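# Flip the gripper housing and return it to tray

## Task

Flip the loose (unbolted) gripper housing upside down and set it back in its tray. Its two halves must stay joined, and no more of it than about a fingernail's width may stick out past the tray's open side. The tray is loose, so it must end up resting on all four feet on the raised bench top, with no foot hanging more than half over an edge. Then release the housing and move the grippers away.

## Robot and tools

ROBOT. There are two six-joint arms, left_arm and right_arm, each with a two-finger gripper. In every row and every per-arm list, the joints come in this order: waist, shoulder, elbow, wrist pitch, wrist yaw, wrist roll.

SIGNS. Shoulder, elbow and wrist roll have their signs flipped compared with the URDF. In your own numbers the ranges are: waist -3.054 to 3.054, shoulder -3.142 to 0, elbow -2.356 to 0, wrist pitch -1.571 to 1.571, wrist yaw -1.571 to 1.571, wrist roll -3.142 to 3.142. A joint's real end can be about 0.028 rad away from these.

SCENE FRAME. All hand positions, orientations and velocities are given in this frame. The origin is the table centre, the table surface is at z = 0.020 m and +z is up. The two bases face each other across the table. left_arm's base is at about (-0.035, +0.471, 0.039) and right_arm's at about (-0.033, -0.451, 0.039). Arm names do not match left and right in the images.

GRIPPER GEOMETRY. Fingers point along the gripper's +x axis and close along its y axis. The reported hand point lies between the fingers, 3 to 4 cm short of the tips. Only the final 1.5 cm of each inner finger face is flat.

execute_actions(actions, cameras)
- actions is a list of actions. Each action is a list of up to 15 rows, and each row is one control step of 1/30 s. An action always lasts 15 steps (0.5 s); if you give fewer rows, the last row repeats.
- A row is 14 numbers, each between -1 and 1, covering both arms even if only one moves. The order is left_arm's six joint numbers, then left_arm's opening, then the same seven for right_arm.
- Joint numbers are offsets, not poses. They are measured from the Joint targets at the start of that action, not from the previous row. Sending the same offset in the next action moves the arm further.
- Scale: 1.0 equals 2.055 rad for waist, shoulder and elbow, and 4.263 rad for the three wrist joints.
- The opening is an absolute value. +1 is fully open (0.080 m between pads). Empty fingers meet near -0.78, and values down to -1 close no further. Going from open to closed takes at least 0.6 s.
- If any joint would go more than 0.028 rad beyond its range, the action is refused for both arms. A badly formed call is refused whole.
- cameras: a list of names. Leaving it out, null or ["all"] returns every camera; [] returns none. An unknown name invalidates the call.
- An empty actions list just reports the current state.

move(target, speed, blend, opening_speed, blocking, cameras)
- target is one 14-number row laid out as above, or a list of up to 15 such rows. Joint values are offsets from the current Joint targets; every row in a list counts from that same base. Openings are absolute.
- All joints travel together, so hands follow curves. The move does not avoid obstacles or the other arm.
- speed (rad/s, 0.01 to 7, default 0.5) caps the joint with the longest way to go. It can be one number or one per target.
- blend (rad) rounds off corners between listed targets.
- opening_speed (0.2 or more, opening units per second) makes finger changes gradual.
- Timing: a path takes at least 0.5 s; one longer than 10 s stops before reaching its target.
- blocking=false returns after about 0.5 s while the move carries on.
- The result adds a move: line giving how it ended (done, off_target, moving, held or fault), plus limits=held if steps were withheld.

OTHER TOOLS
- wait(seconds 0 to 10) holds the last commands while the scene runs.
- stop brakes a running move.
- zoom_image(camera, region [x0,y0,x1,y1] in pixels, at most 504x504) enlarges part of a camera's latest image.
- read_manual gives only licence texts.
- finished_scene(scene) ends the scene and cannot be undone; call it only once the goal holds without the robot.
- Cameras: cam_high, cam_low, cam_left_wrist, cam_right_wrist, each 896x504.

RESULTS
- end_effector_position is in metres. Orientation is end_effector_quat_wxyz. Velocities are in m/s and rad/s. Positions can be off by a few cm.
- Joint positions and Joint velocities give six values per arm (rad, rad/s), then the pad gap (m).
- Joint targets is the base your next offsets count from.
- Tool commands shows each gripper's current command. To keep a gripper as it is, resend that value, because a 0 is itself a command.
- grip_measured uses the command scale. grip_effort_n is motor effort; negative means closing.
- Joint torques and External joint torques are noisy estimates. An outside push toward a larger angle lowers the external reading.
- Action calls also list joint positions at some control steps.
- Warning lines: joint sent to its limit; joint command not followed (the clearance check changed targets); blocked (an arm was stopped by something); TORQUE FAULT (that arm halts for 10 s); MOTOR HOT; OVER-TEMPERATURE FAULT. The load limits in N m are waist 17.4, shoulder 21.6, elbow 21.5, wrist pitch 5.67, wrist yaw 5.65, wrist roll 5.3; a held object's weight counts toward them.

MOTION LIMITS. Each step, a joint target stays within 0.368 rad (first three joints) or 0.763 rad (wrist joints) of the measured angle. Targets are also pulled back if they would put the hand more than 70 mm from where it is. Large moves therefore need several actions. Friction and weight can leave joints short of their targets.

GRASPING. To hold a part, command an opening about 0.08 below the grip_measured value at first contact. Each pad presses with at most roughly 34 to 49 N.

TIME. A running move continues during that time.

AVOID
- Dropping the housing or releasing it while it is still moving.
- Slamming, hard hits or strong pushes. The tray is loose, so shove it as little as possible.
- Anything ending up off the table.
- Arm-to-arm collisions, or one gripper closing on the other's fingers.
- Long stretched-out holds that heat the motors.
- Camera cable contact, which counts as touching.

Loose objects may occasionally get a brief nudge from outside.

Each tool is called after "Emit:" as name(argument=value, ...), one argument or row to a line, values as JSON.

## Session

Emit:
execute_actions(
  actions=[],
)

Scene clock: 0.00 s.
left_arm: end_effector_position=(-0.0818, +0.2042, +0.3890) grip_measured=+0.989 grip_effort_n=n/a end_effector_quat_wxyz=(+0.733, +0.154, +0.182, -0.638) | right_arm: end_effector_position=(-0.1639, -0.0438, +0.3800) grip_measured=+0.981 grip_effort_n=n/a end_effector_quat_wxyz=(+0.287, +0.038, +0.103, +0.952)
Joint positions: left_arm=[-0.426 -0.997 -1.3 -0.863 -0.512 0.305 0.08] | right_arm=[0.023 -1.516 -1.157 0.385 -0.965 -0.24 0.079]
Joint velocities: within noise
Joint torques (N m): no reading
External joint torques (N m): no reading
Heat: left arm: hottest elbow 35 °C (+0.0 °C/min); right arm: hottest wrist pitch 35 °C (+0.0 °C/min).
Joint targets: left_arm=[-0.427 -0.995 -1.303 -0.861 -0.513 0.305] | right_arm=[0.023 -1.516 -1.157 0.386 -0.965 -0.240]
Tool commands: left_gripper/opening=+0.988964 right_gripper/opening=+0.981142

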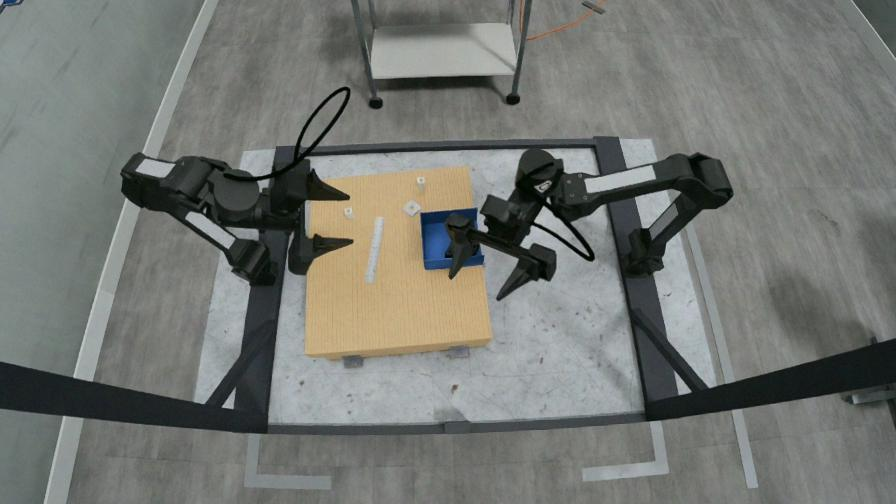

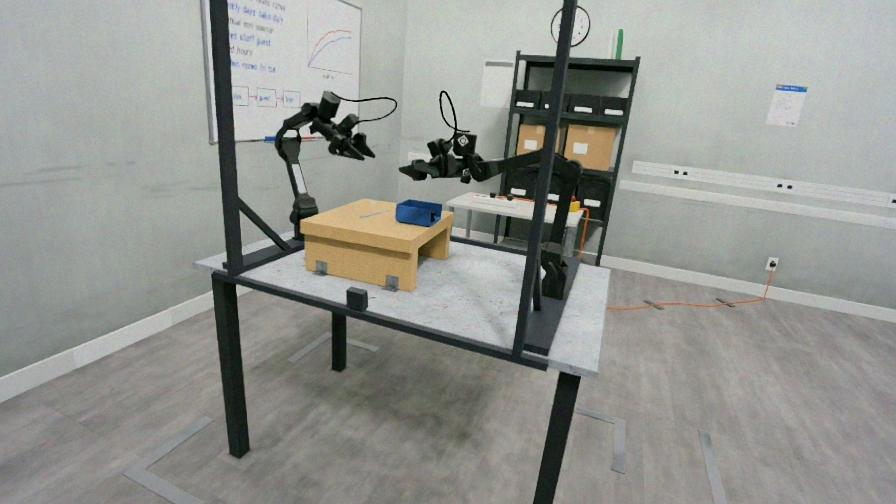

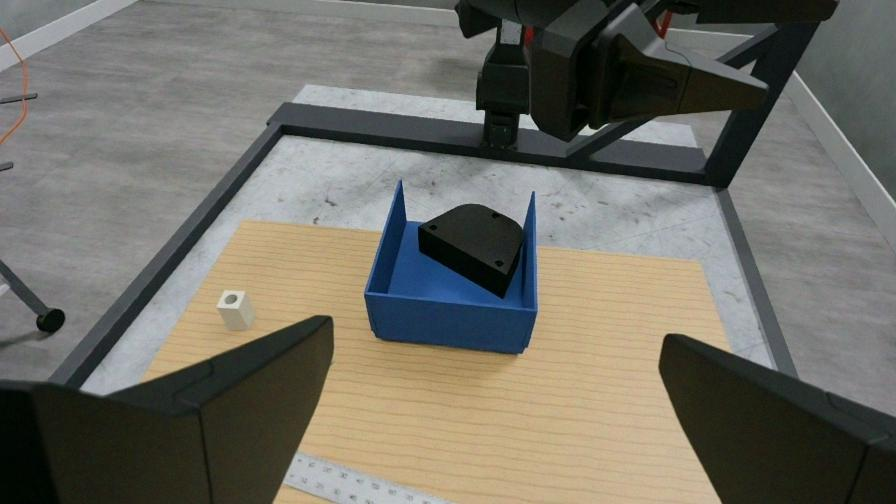

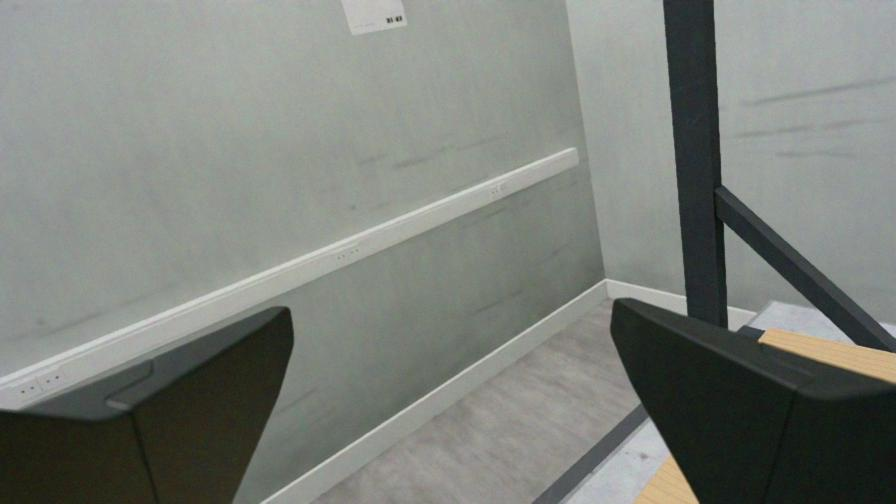

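Emit:
zoom_image(
  camera="cam_left_wrist",
  region=[330, 150, 570, 370],
)

Emit:
zoom_image(
  camera="cam_high",
  region=[300, 130, 600, 370],
)

Emit:
zoom_image(
  camera="cam_low",
  region=[280, 80, 600, 320],
)

Scaled by 2.100 from the camera's 896x504 image, which has a finer 1280x720 frame.

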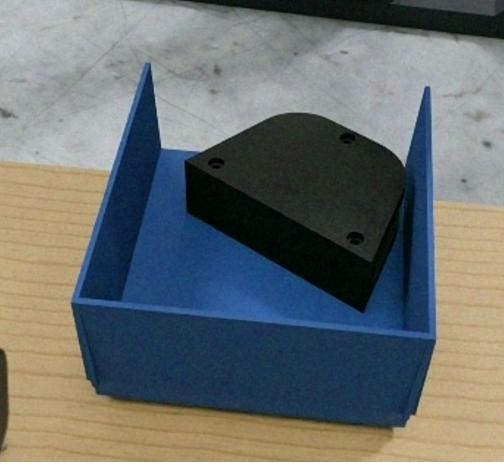

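Scaled by 1.680 from the camera's 896x504 image, which has a finer 1280x720 frame.

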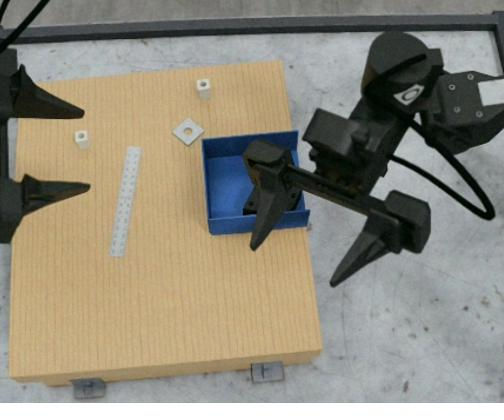

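Scaled by 1.575 from the camera's 896x504 image, which has a finer 1280x720 frame.

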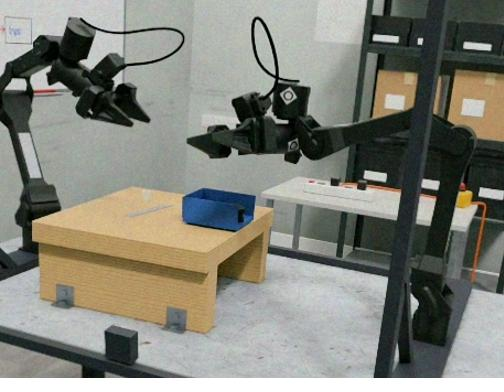

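Emit:
move(
  target=[0,0,0,0,0,0,0.988964,0.008,0.327,0.0428,-0.284,0.2264,0.0563,1],
  speed=1.0,
)

Scene clock: 70.47 s.
left_arm: end_effector_position=(-0.0818, +0.2042, +0.3890) grip_measured=+0.989 grip_effort_n=0.2 end_effector_quat_wxyz=(+0.733, +0.154, +0.182, -0.638) | right_arm: end_effector_position=(-0.0414, -0.1999, +0.3321) grip_measured=+0.981 grip_effort_n=0.2 end_effector_quat_wxyz=(+0.664, -0.210, +0.205, +0.688)
Joint positions: left_arm=[-0.426 -0.997 -1.3 -0.863 -0.512 0.305 0.08] | right_arm=[0.037 -0.85 -1.078 -0.825 -0.004 -0.002 0.079]
Joint velocities: within noise
Joint torques (N m): left_arm=[-0.03 2.06 -6.86 1.75 -0.14 -0.02] | right_arm=[0.24 2.46 -5.38 1.18 0.18 0.06]
External joint torques (N m): left_arm=[-0.02 0.17 -0.91 0.24 0.03 -0.02] | right_arm=[0.23 1.15 1.04 -0.42 0.19 0.06]
Heat: left arm: hottest elbow 43 °C (+6.1 °C/min); right arm: hottest wrist pitch 39 °C (+3.0 °C/min).
Joint targets: left_arm=[-0.427 -0.995 -1.303 -0.861 -0.513 0.305] | right_arm=[0.040 -0.844 -1.069 -0.825 0.000 0.000]
move: done

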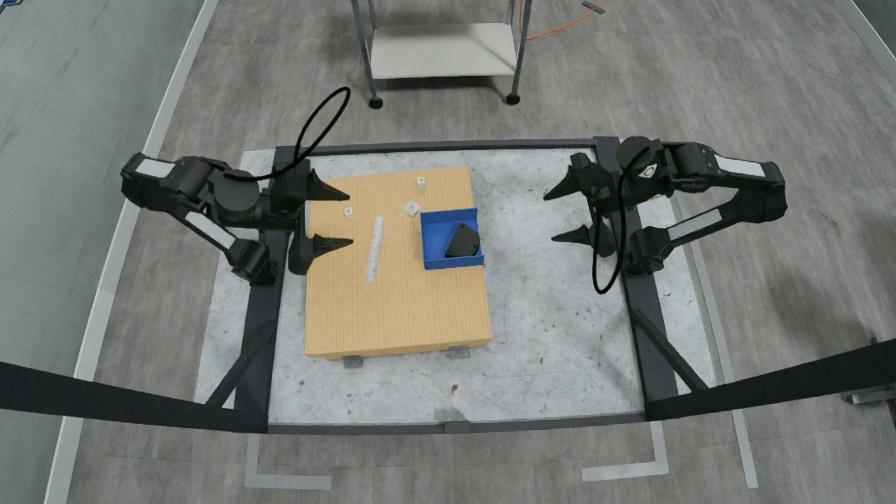

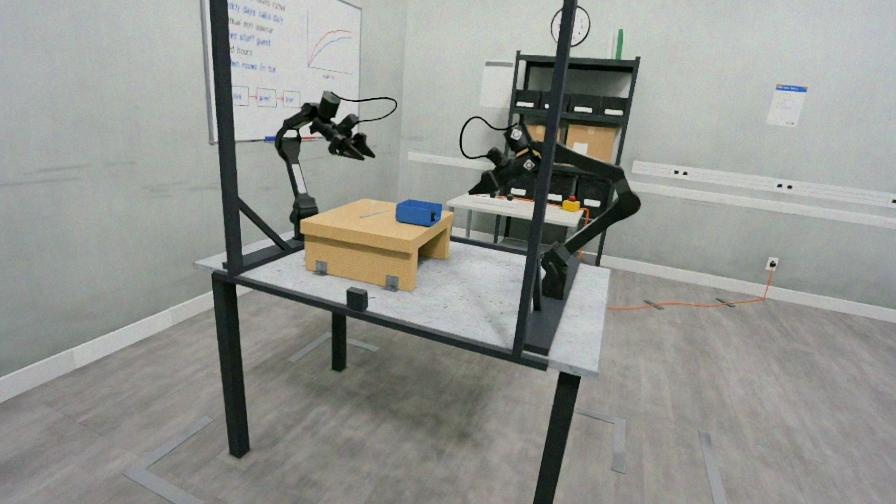

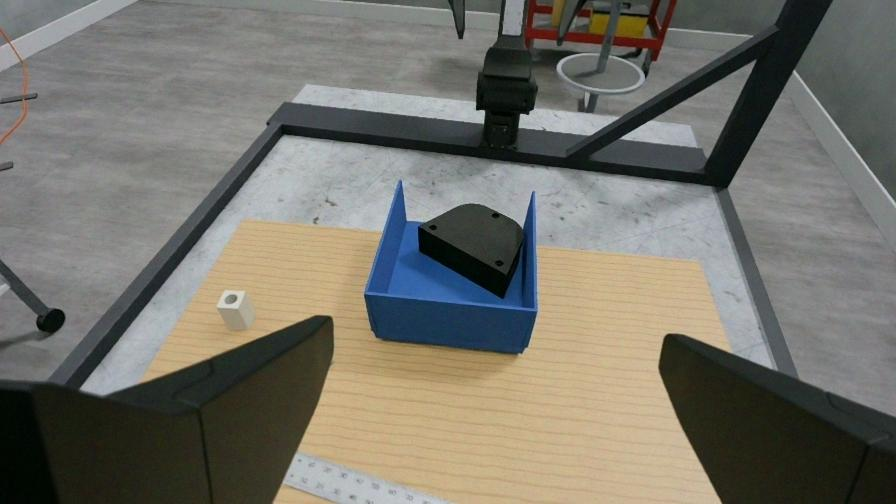

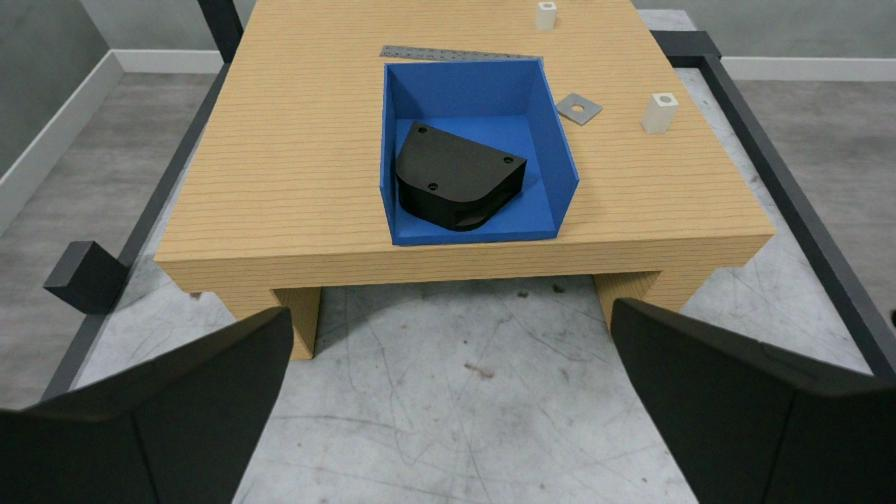

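Emit:
zoom_image(
  camera="cam_right_wrist",
  region=[360, 40, 620, 300],
)

Scaled by 1.938 from the camera's 896x504 image, which has a finer 1280x720 frame.

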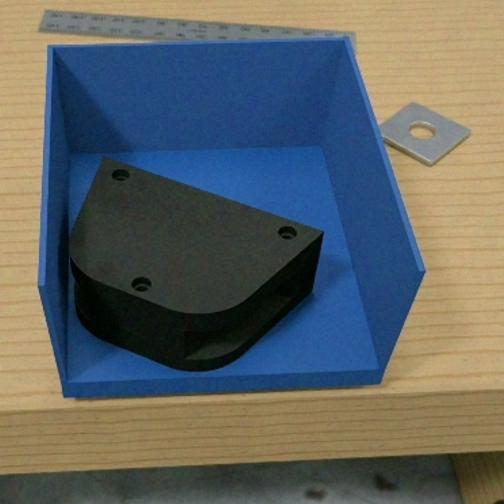

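Emit:
move(
  target=[0,0,0,0,0,0,0.988964,-0.160,-0.575,-0.4856,-0.153,-0.153,0.3165,1],
  speed=0.8,
)

Scene clock: 192.30 s.
left_arm: end_effector_position=(-0.0818, +0.2042, +0.3890) grip_measured=+0.989 grip_effort_n=0.2 end_effector_quat_wxyz=(+0.733, +0.154, +0.182, -0.638) | right_arm: end_effector_position=(-0.0035, -0.0408, +0.2670) grip_measured=+0.981 grip_effort_n=0.2 end_effector_quat_wxyz=(+0.211, -0.429, +0.100, +0.873)
Joint positions: left_arm=[-0.426 -0.997 -1.3 -0.863 -0.512 0.305 0.08] | right_arm=[-0.288 -2.011 -2.059 -1.476 -0.646 1.346 0.079]
Joint velocities: within noise
Joint torques (N m): left_arm=[-0.02 2.07 -6.86 1.75 -0.14 -0.01] | right_arm=[-0.26 7.55 -6.56 0.07 -0.69 0.13]
External joint torques (N m): left_arm=[-0.01 0.26 -0.99 0.27 0.03 -0.01] | right_arm=[-0.33 -1.56 -0.83 -0.44 -0.26 0.13]
Heat: left arm: hottest elbow 45 °C (+1.0 °C/min); right arm: hottest wrist pitch 39 °C (+0.0 °C/min).
Joint targets: left_arm=[-0.427 -0.995 -1.303 -0.861 -0.513 0.305] | right_arm=[-0.289 -2.026 -2.067 -1.477 -0.652 1.349]
move: done

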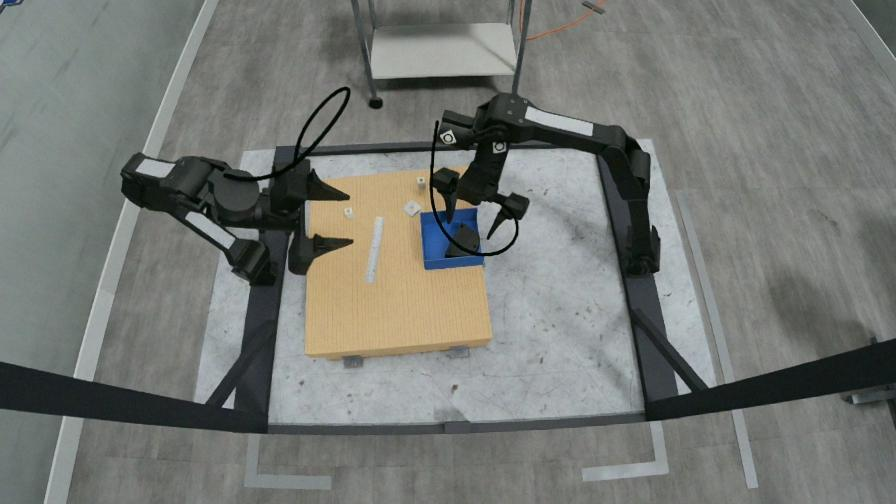

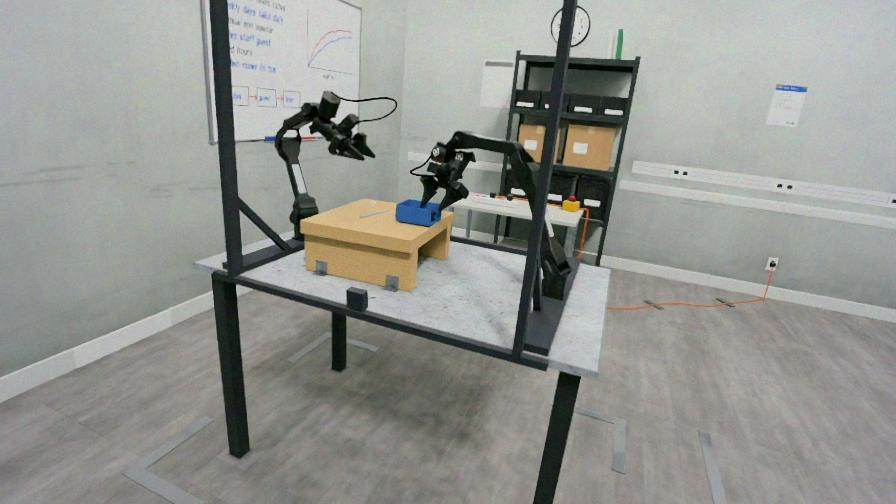

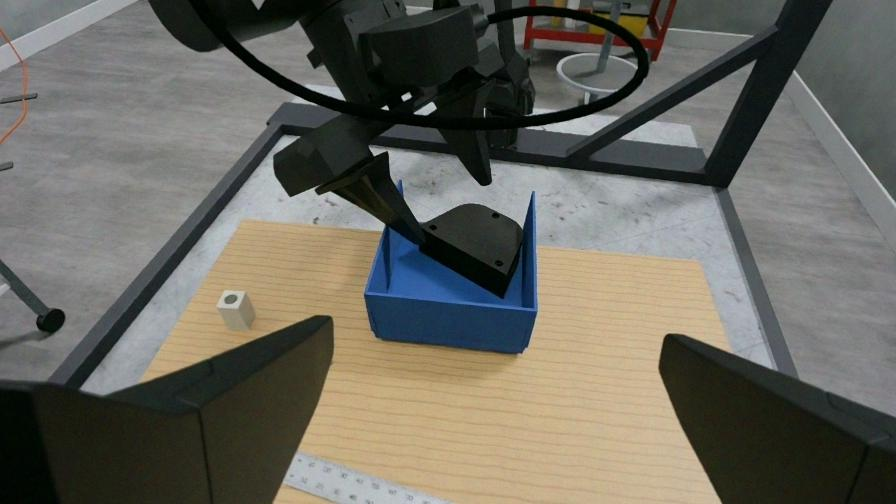

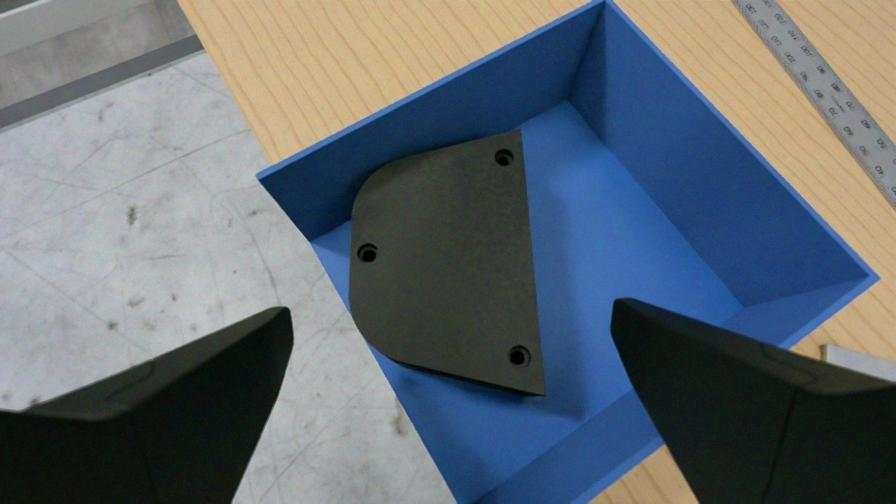

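Emit:
zoom_image(
  camera="cam_right_wrist",
  region=[320, 100, 620, 420],
)

Emit:
zoom_image(
  camera="cam_left_wrist",
  region=[360, 170, 560, 360],
)

Emit:
zoom_image(
  camera="cam_low",
  region=[370, 160, 490, 240],
)

Scaled by 1.575 from the camera's 896x504 image, which has a finer 1280x720 frame.

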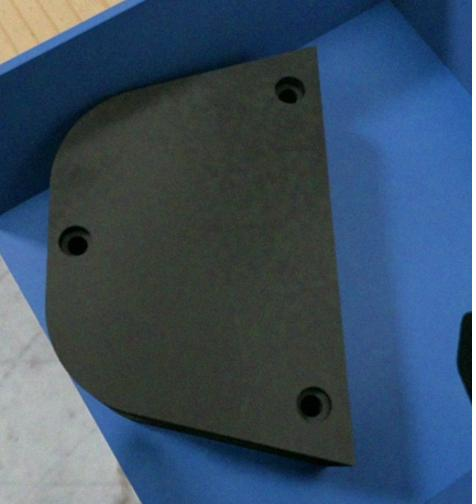

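Scaled by 2.520 from the camera's 896x504 image, which has a finer 1280x720 frame.

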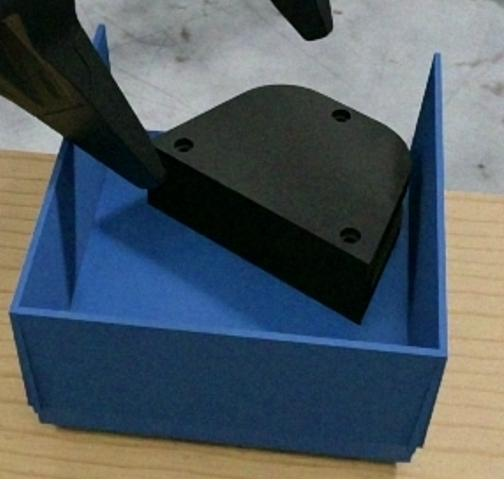

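Scaled by 4.200 from the camera's 896x504 image, which has a finer 1280x720 frame.

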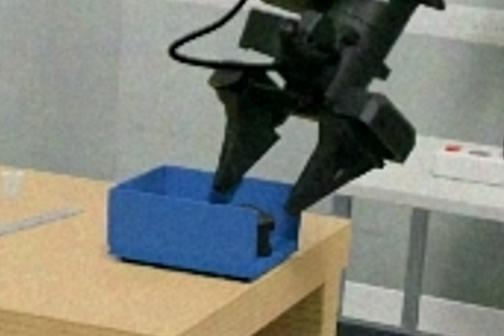

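Emit:
move(
  target=[0,0,0,0,0,0,0.988964,0.0205,0.0159,0.1,0.0484,0.0016,-0.0126,1],
  speed=0.2,
)

Emit:
zoom_image(
  camera="cam_left_wrist",
  region=[360, 170, 560, 360],
)

Scene clock: 216.27 s.
left_arm: end_effector_position=(-0.0818, +0.2042, +0.3890) grip_measured=+0.989 grip_effort_n=0.2 end_effector_quat_wxyz=(+0.733, +0.154, +0.182, -0.638) | right_arm: end_effector_position=(-0.0138, -0.0297, +0.2388) grip_measured=+0.981 grip_effort_n=-0.2 end_effector_quat_wxyz=(+0.220, -0.425, +0.084, +0.874)
Joint positions: left_arm=[-0.426 -0.997 -1.3 -0.863 -0.512 0.305 0.08] | right_arm=[-0.257 -1.976 -1.884 -1.273 -0.649 1.304 0.079]
Joint velocities: within noise
Joint torques (N m): left_arm=[-0.04 2.07 -6.86 1.75 -0.14 -0.01] | right_arm=[1.03 7.38 -3.33 0.38 -0.27 -0.26]
External joint torques (N m): left_arm=[-0.05 0.27 -1.01 0.27 0.03 -0.01] | right_arm=[1.07 -1.71 2.66 -0.24 0.14 -0.25]
Heat: left arm: hottest elbow 45 °C (+1.0 °C/min); right arm: hottest wrist pitch 37 °C (-2.0 °C/min).
Joint targets: left_arm=[-0.427 -0.995 -1.303 -0.861 -0.513 0.305] | right_arm=[-0.247 -1.993 -1.862 -1.271 -0.645 1.296]
move: done

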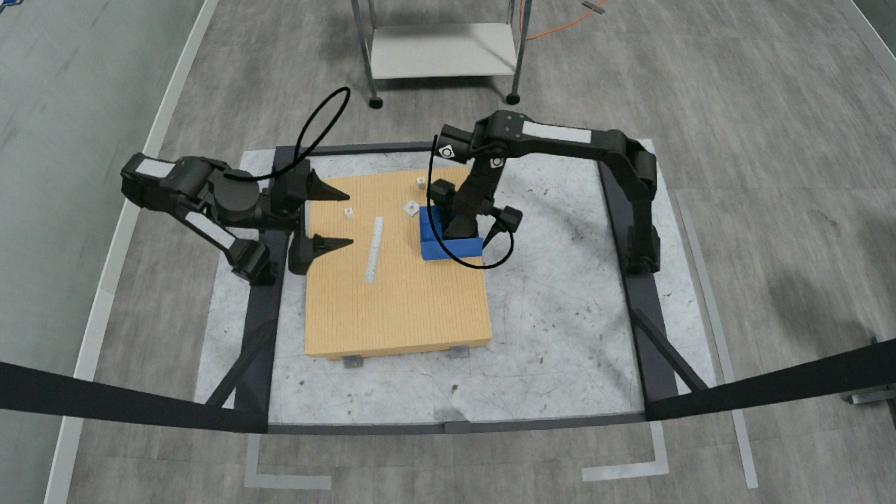

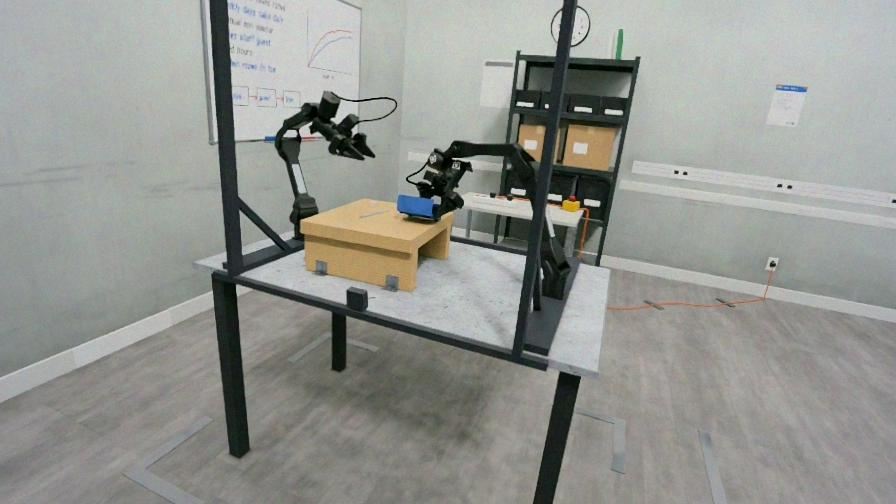

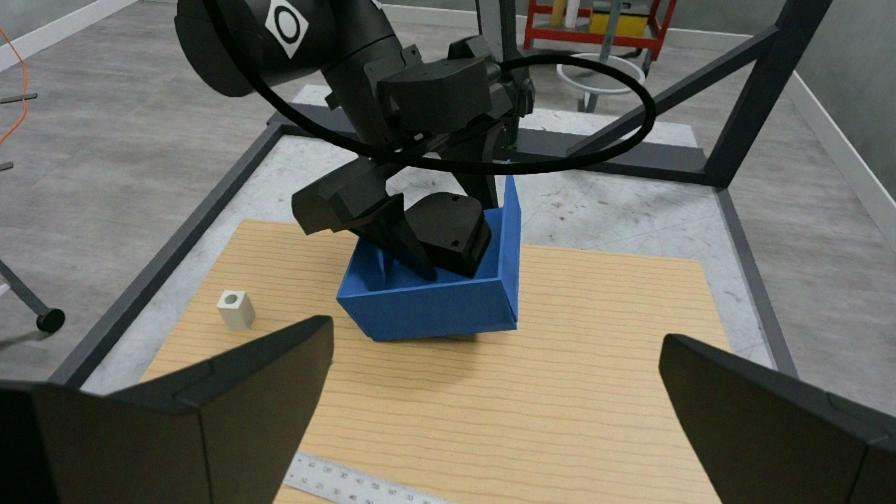

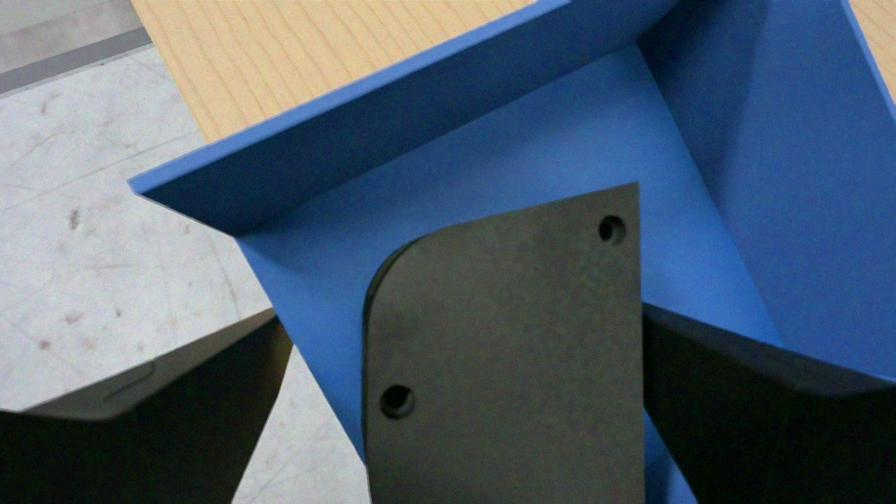

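Scaled by 2.520 from the camera's 896x504 image, which has a finer 1280x720 frame.

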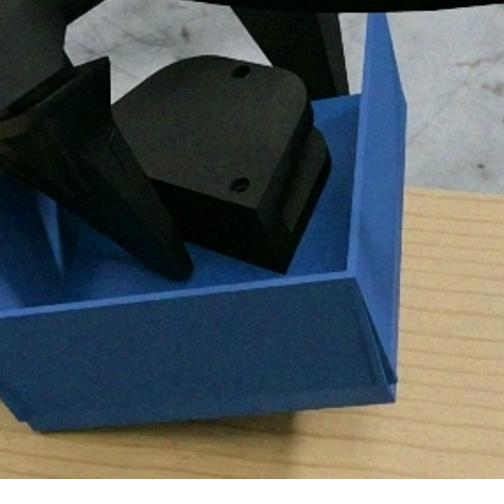

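Emit:
move(
  target=[0,0,0,0,0,0,0.988964,-0.0205,-0.0159,-0.1,-0.0484,-0.0016,0.0126,1],
  speed=0.2,
)

Emit:
zoom_image(
  camera="cam_low",
  region=[370, 160, 490, 240],
)

Scene clock: 225.00 s.
left_arm: end_effector_position=(-0.0818, +0.2042, +0.3890) grip_measured=+0.989 grip_effort_n=0.2 end_effector_quat_wxyz=(+0.733, +0.154, +0.182, -0.638) | right_arm: end_effector_position=(-0.0041, -0.0409, +0.2674) grip_measured=+0.981 grip_effort_n=-0.2 end_effector_quat_wxyz=(+0.211, -0.427, +0.100, +0.873)
Joint positions: left_arm=[-0.426 -0.997 -1.3 -0.863 -0.512 0.305 0.08] | right_arm=[-0.288 -2.01 -2.058 -1.476 -0.649 1.346 0.079]
Joint velocities: within noise
Joint torques (N m): left_arm=[-0.02 2.08 -6.86 1.74 -0.14 -0.01] | right_arm=[-0.14 7.63 -6.57 0.1 -0.58 0.08]
External joint torques (N m): left_arm=[-0.01 0.22 -0.99 0.27 0.02 -0.01] | right_arm=[-0.16 -1.47 -0.81 -0.43 -0.15 0.08]
Heat: left arm: hottest elbow 45 °C (+1.0 °C/min); right arm: hottest wrist pitch 36 °C (-3.0 °C/min).
Joint targets: left_arm=[-0.427 -0.995 -1.303 -0.861 -0.513 0.305] | right_arm=[-0.289 -2.026 -2.067 -1.477 -0.652 1.349]
move: done

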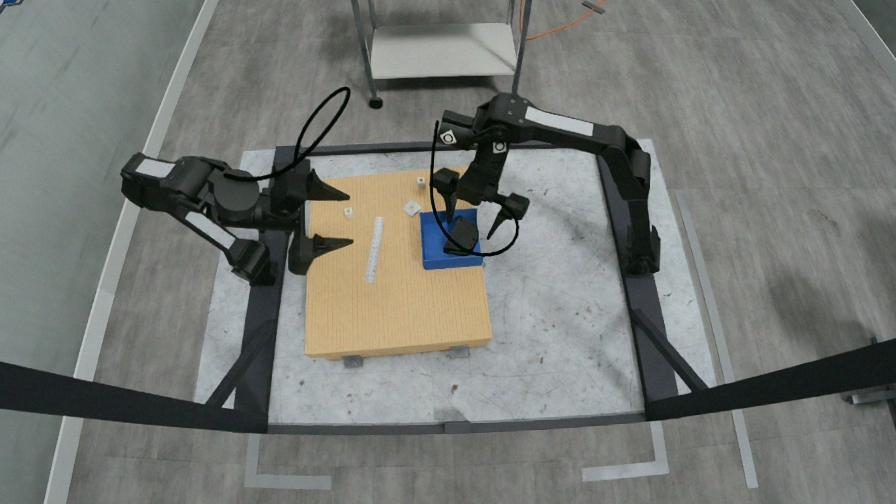

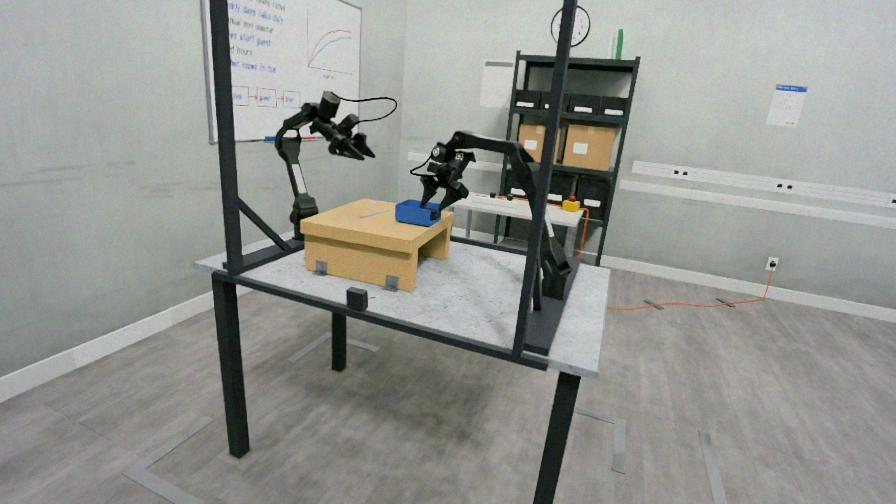

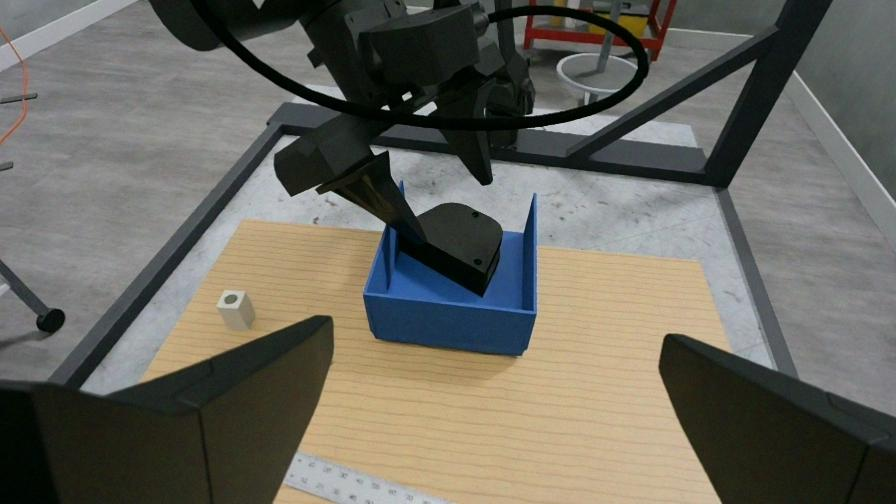

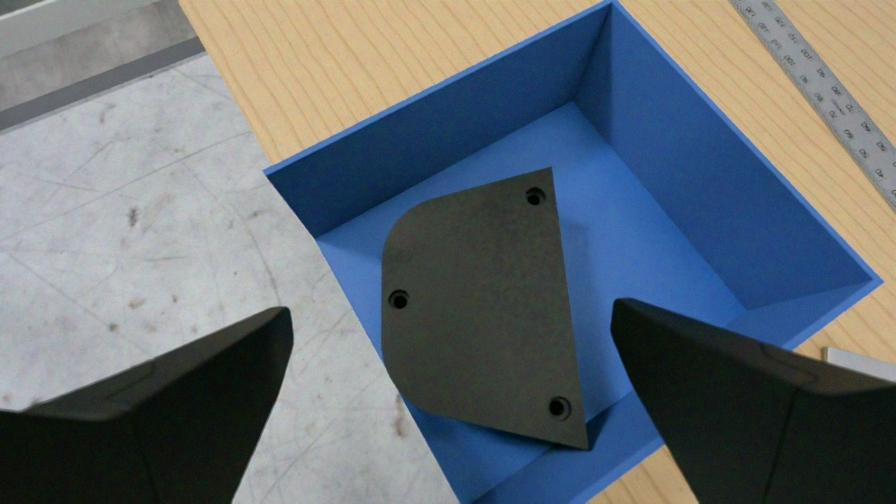

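Scaled by 4.200 from the camera's 896x504 image, which has a finer 1280x720 frame.

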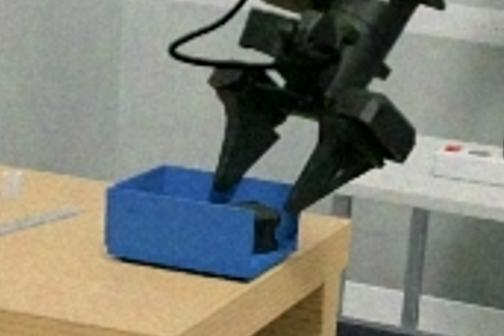

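Emit:
move(
  target=[
    [0,0,0,0,0,0,0.988964,0.160,0.575,0.4856,0.153,0.153,-0.3165,1],
    [0,0,0,0,0,0,0.988964,0.1217,0.1391,0.1964,0.1597,0.153,-0.3165,-0.8],
  ],
  speed=0.8,
)

Emit:
zoom_image(
  camera="cam_low",
  region=[370, 160, 490, 240],
)

Scene clock: 283.53 s.
left_arm: end_effector_position=(-0.0818, +0.2042, +0.3890) grip_measured=+0.989 grip_effort_n=0.2 end_effector_quat_wxyz=(+0.733, +0.154, +0.182, -0.638) | right_arm: end_effector_position=(-0.0130, -0.0006, +0.2768) grip_measured=-0.791 grip_effort_n=-44.4 end_effector_quat_wxyz=(+0.654, -0.294, +0.305, +0.627)
Joint positions: left_arm=[-0.426 -0.997 -1.3 -0.863 -0.512 0.305 0.08] | right_arm=[-0.039 -1.731 -1.654 -0.798 -0.001 0.004 0]
Joint velocities: within noise
Joint torques (N m): left_arm=[-0.05 2.06 -6.84 1.75 -0.14 -0.02] | right_arm=[0.17 7.1 -7.72 1.09 0.09 -0.15]
External joint torques (N m): left_arm=[-0.04 0.17 -0.89 0.25 0.03 -0.01] | right_arm=[0.14 -0.83 -1.04 -0.25 0.1 -0.15]
Heat: left arm: hottest elbow 45 °C (+0.0 °C/min); right arm: hottest elbow 35 °C (+1.0 °C/min).
Joint targets: left_arm=[-0.427 -0.995 -1.303 -0.861 -0.513 0.305] | right_arm=[-0.039 -1.739 -1.664 -0.796 0.000 0.000]
move: done

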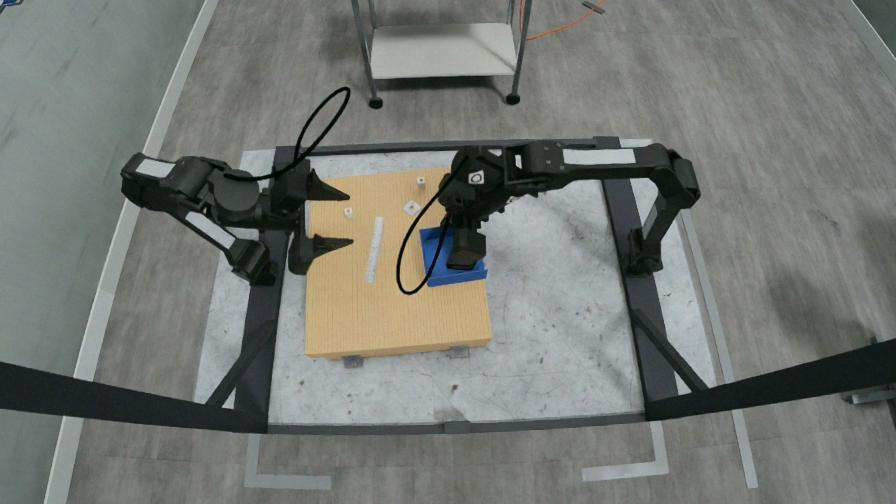

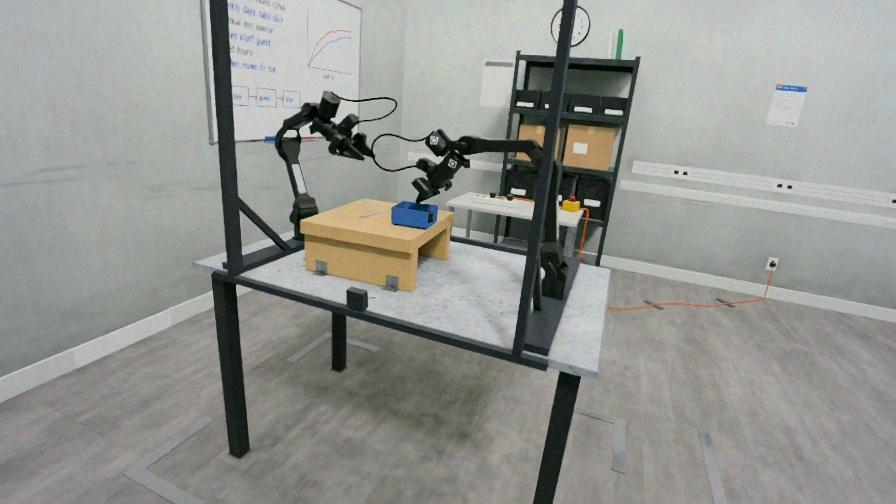

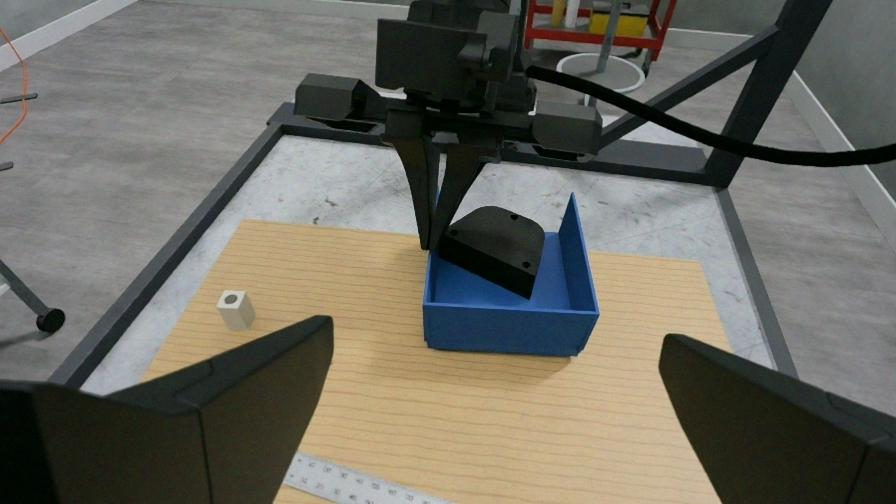

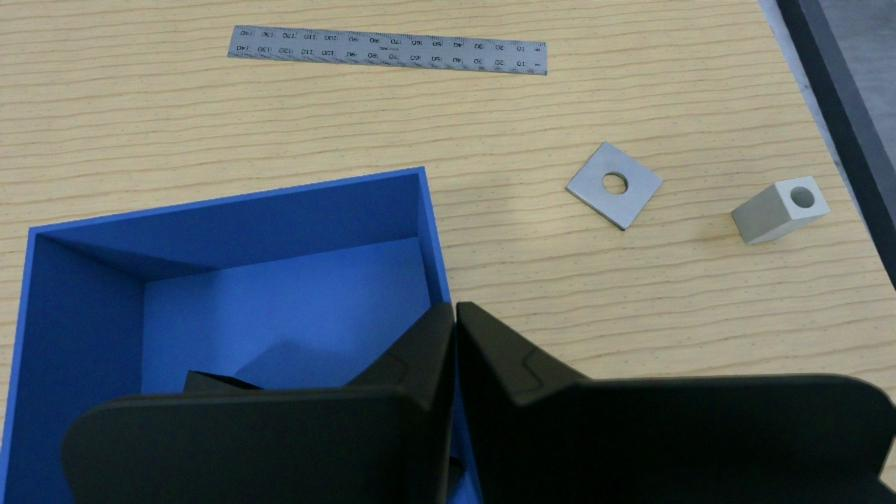

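Scaled by 4.200 from the camera's 896x504 image, which has a finer 1280x720 frame.

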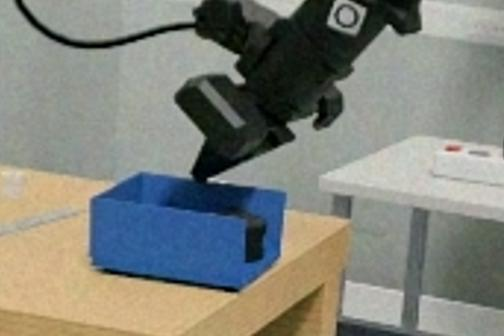

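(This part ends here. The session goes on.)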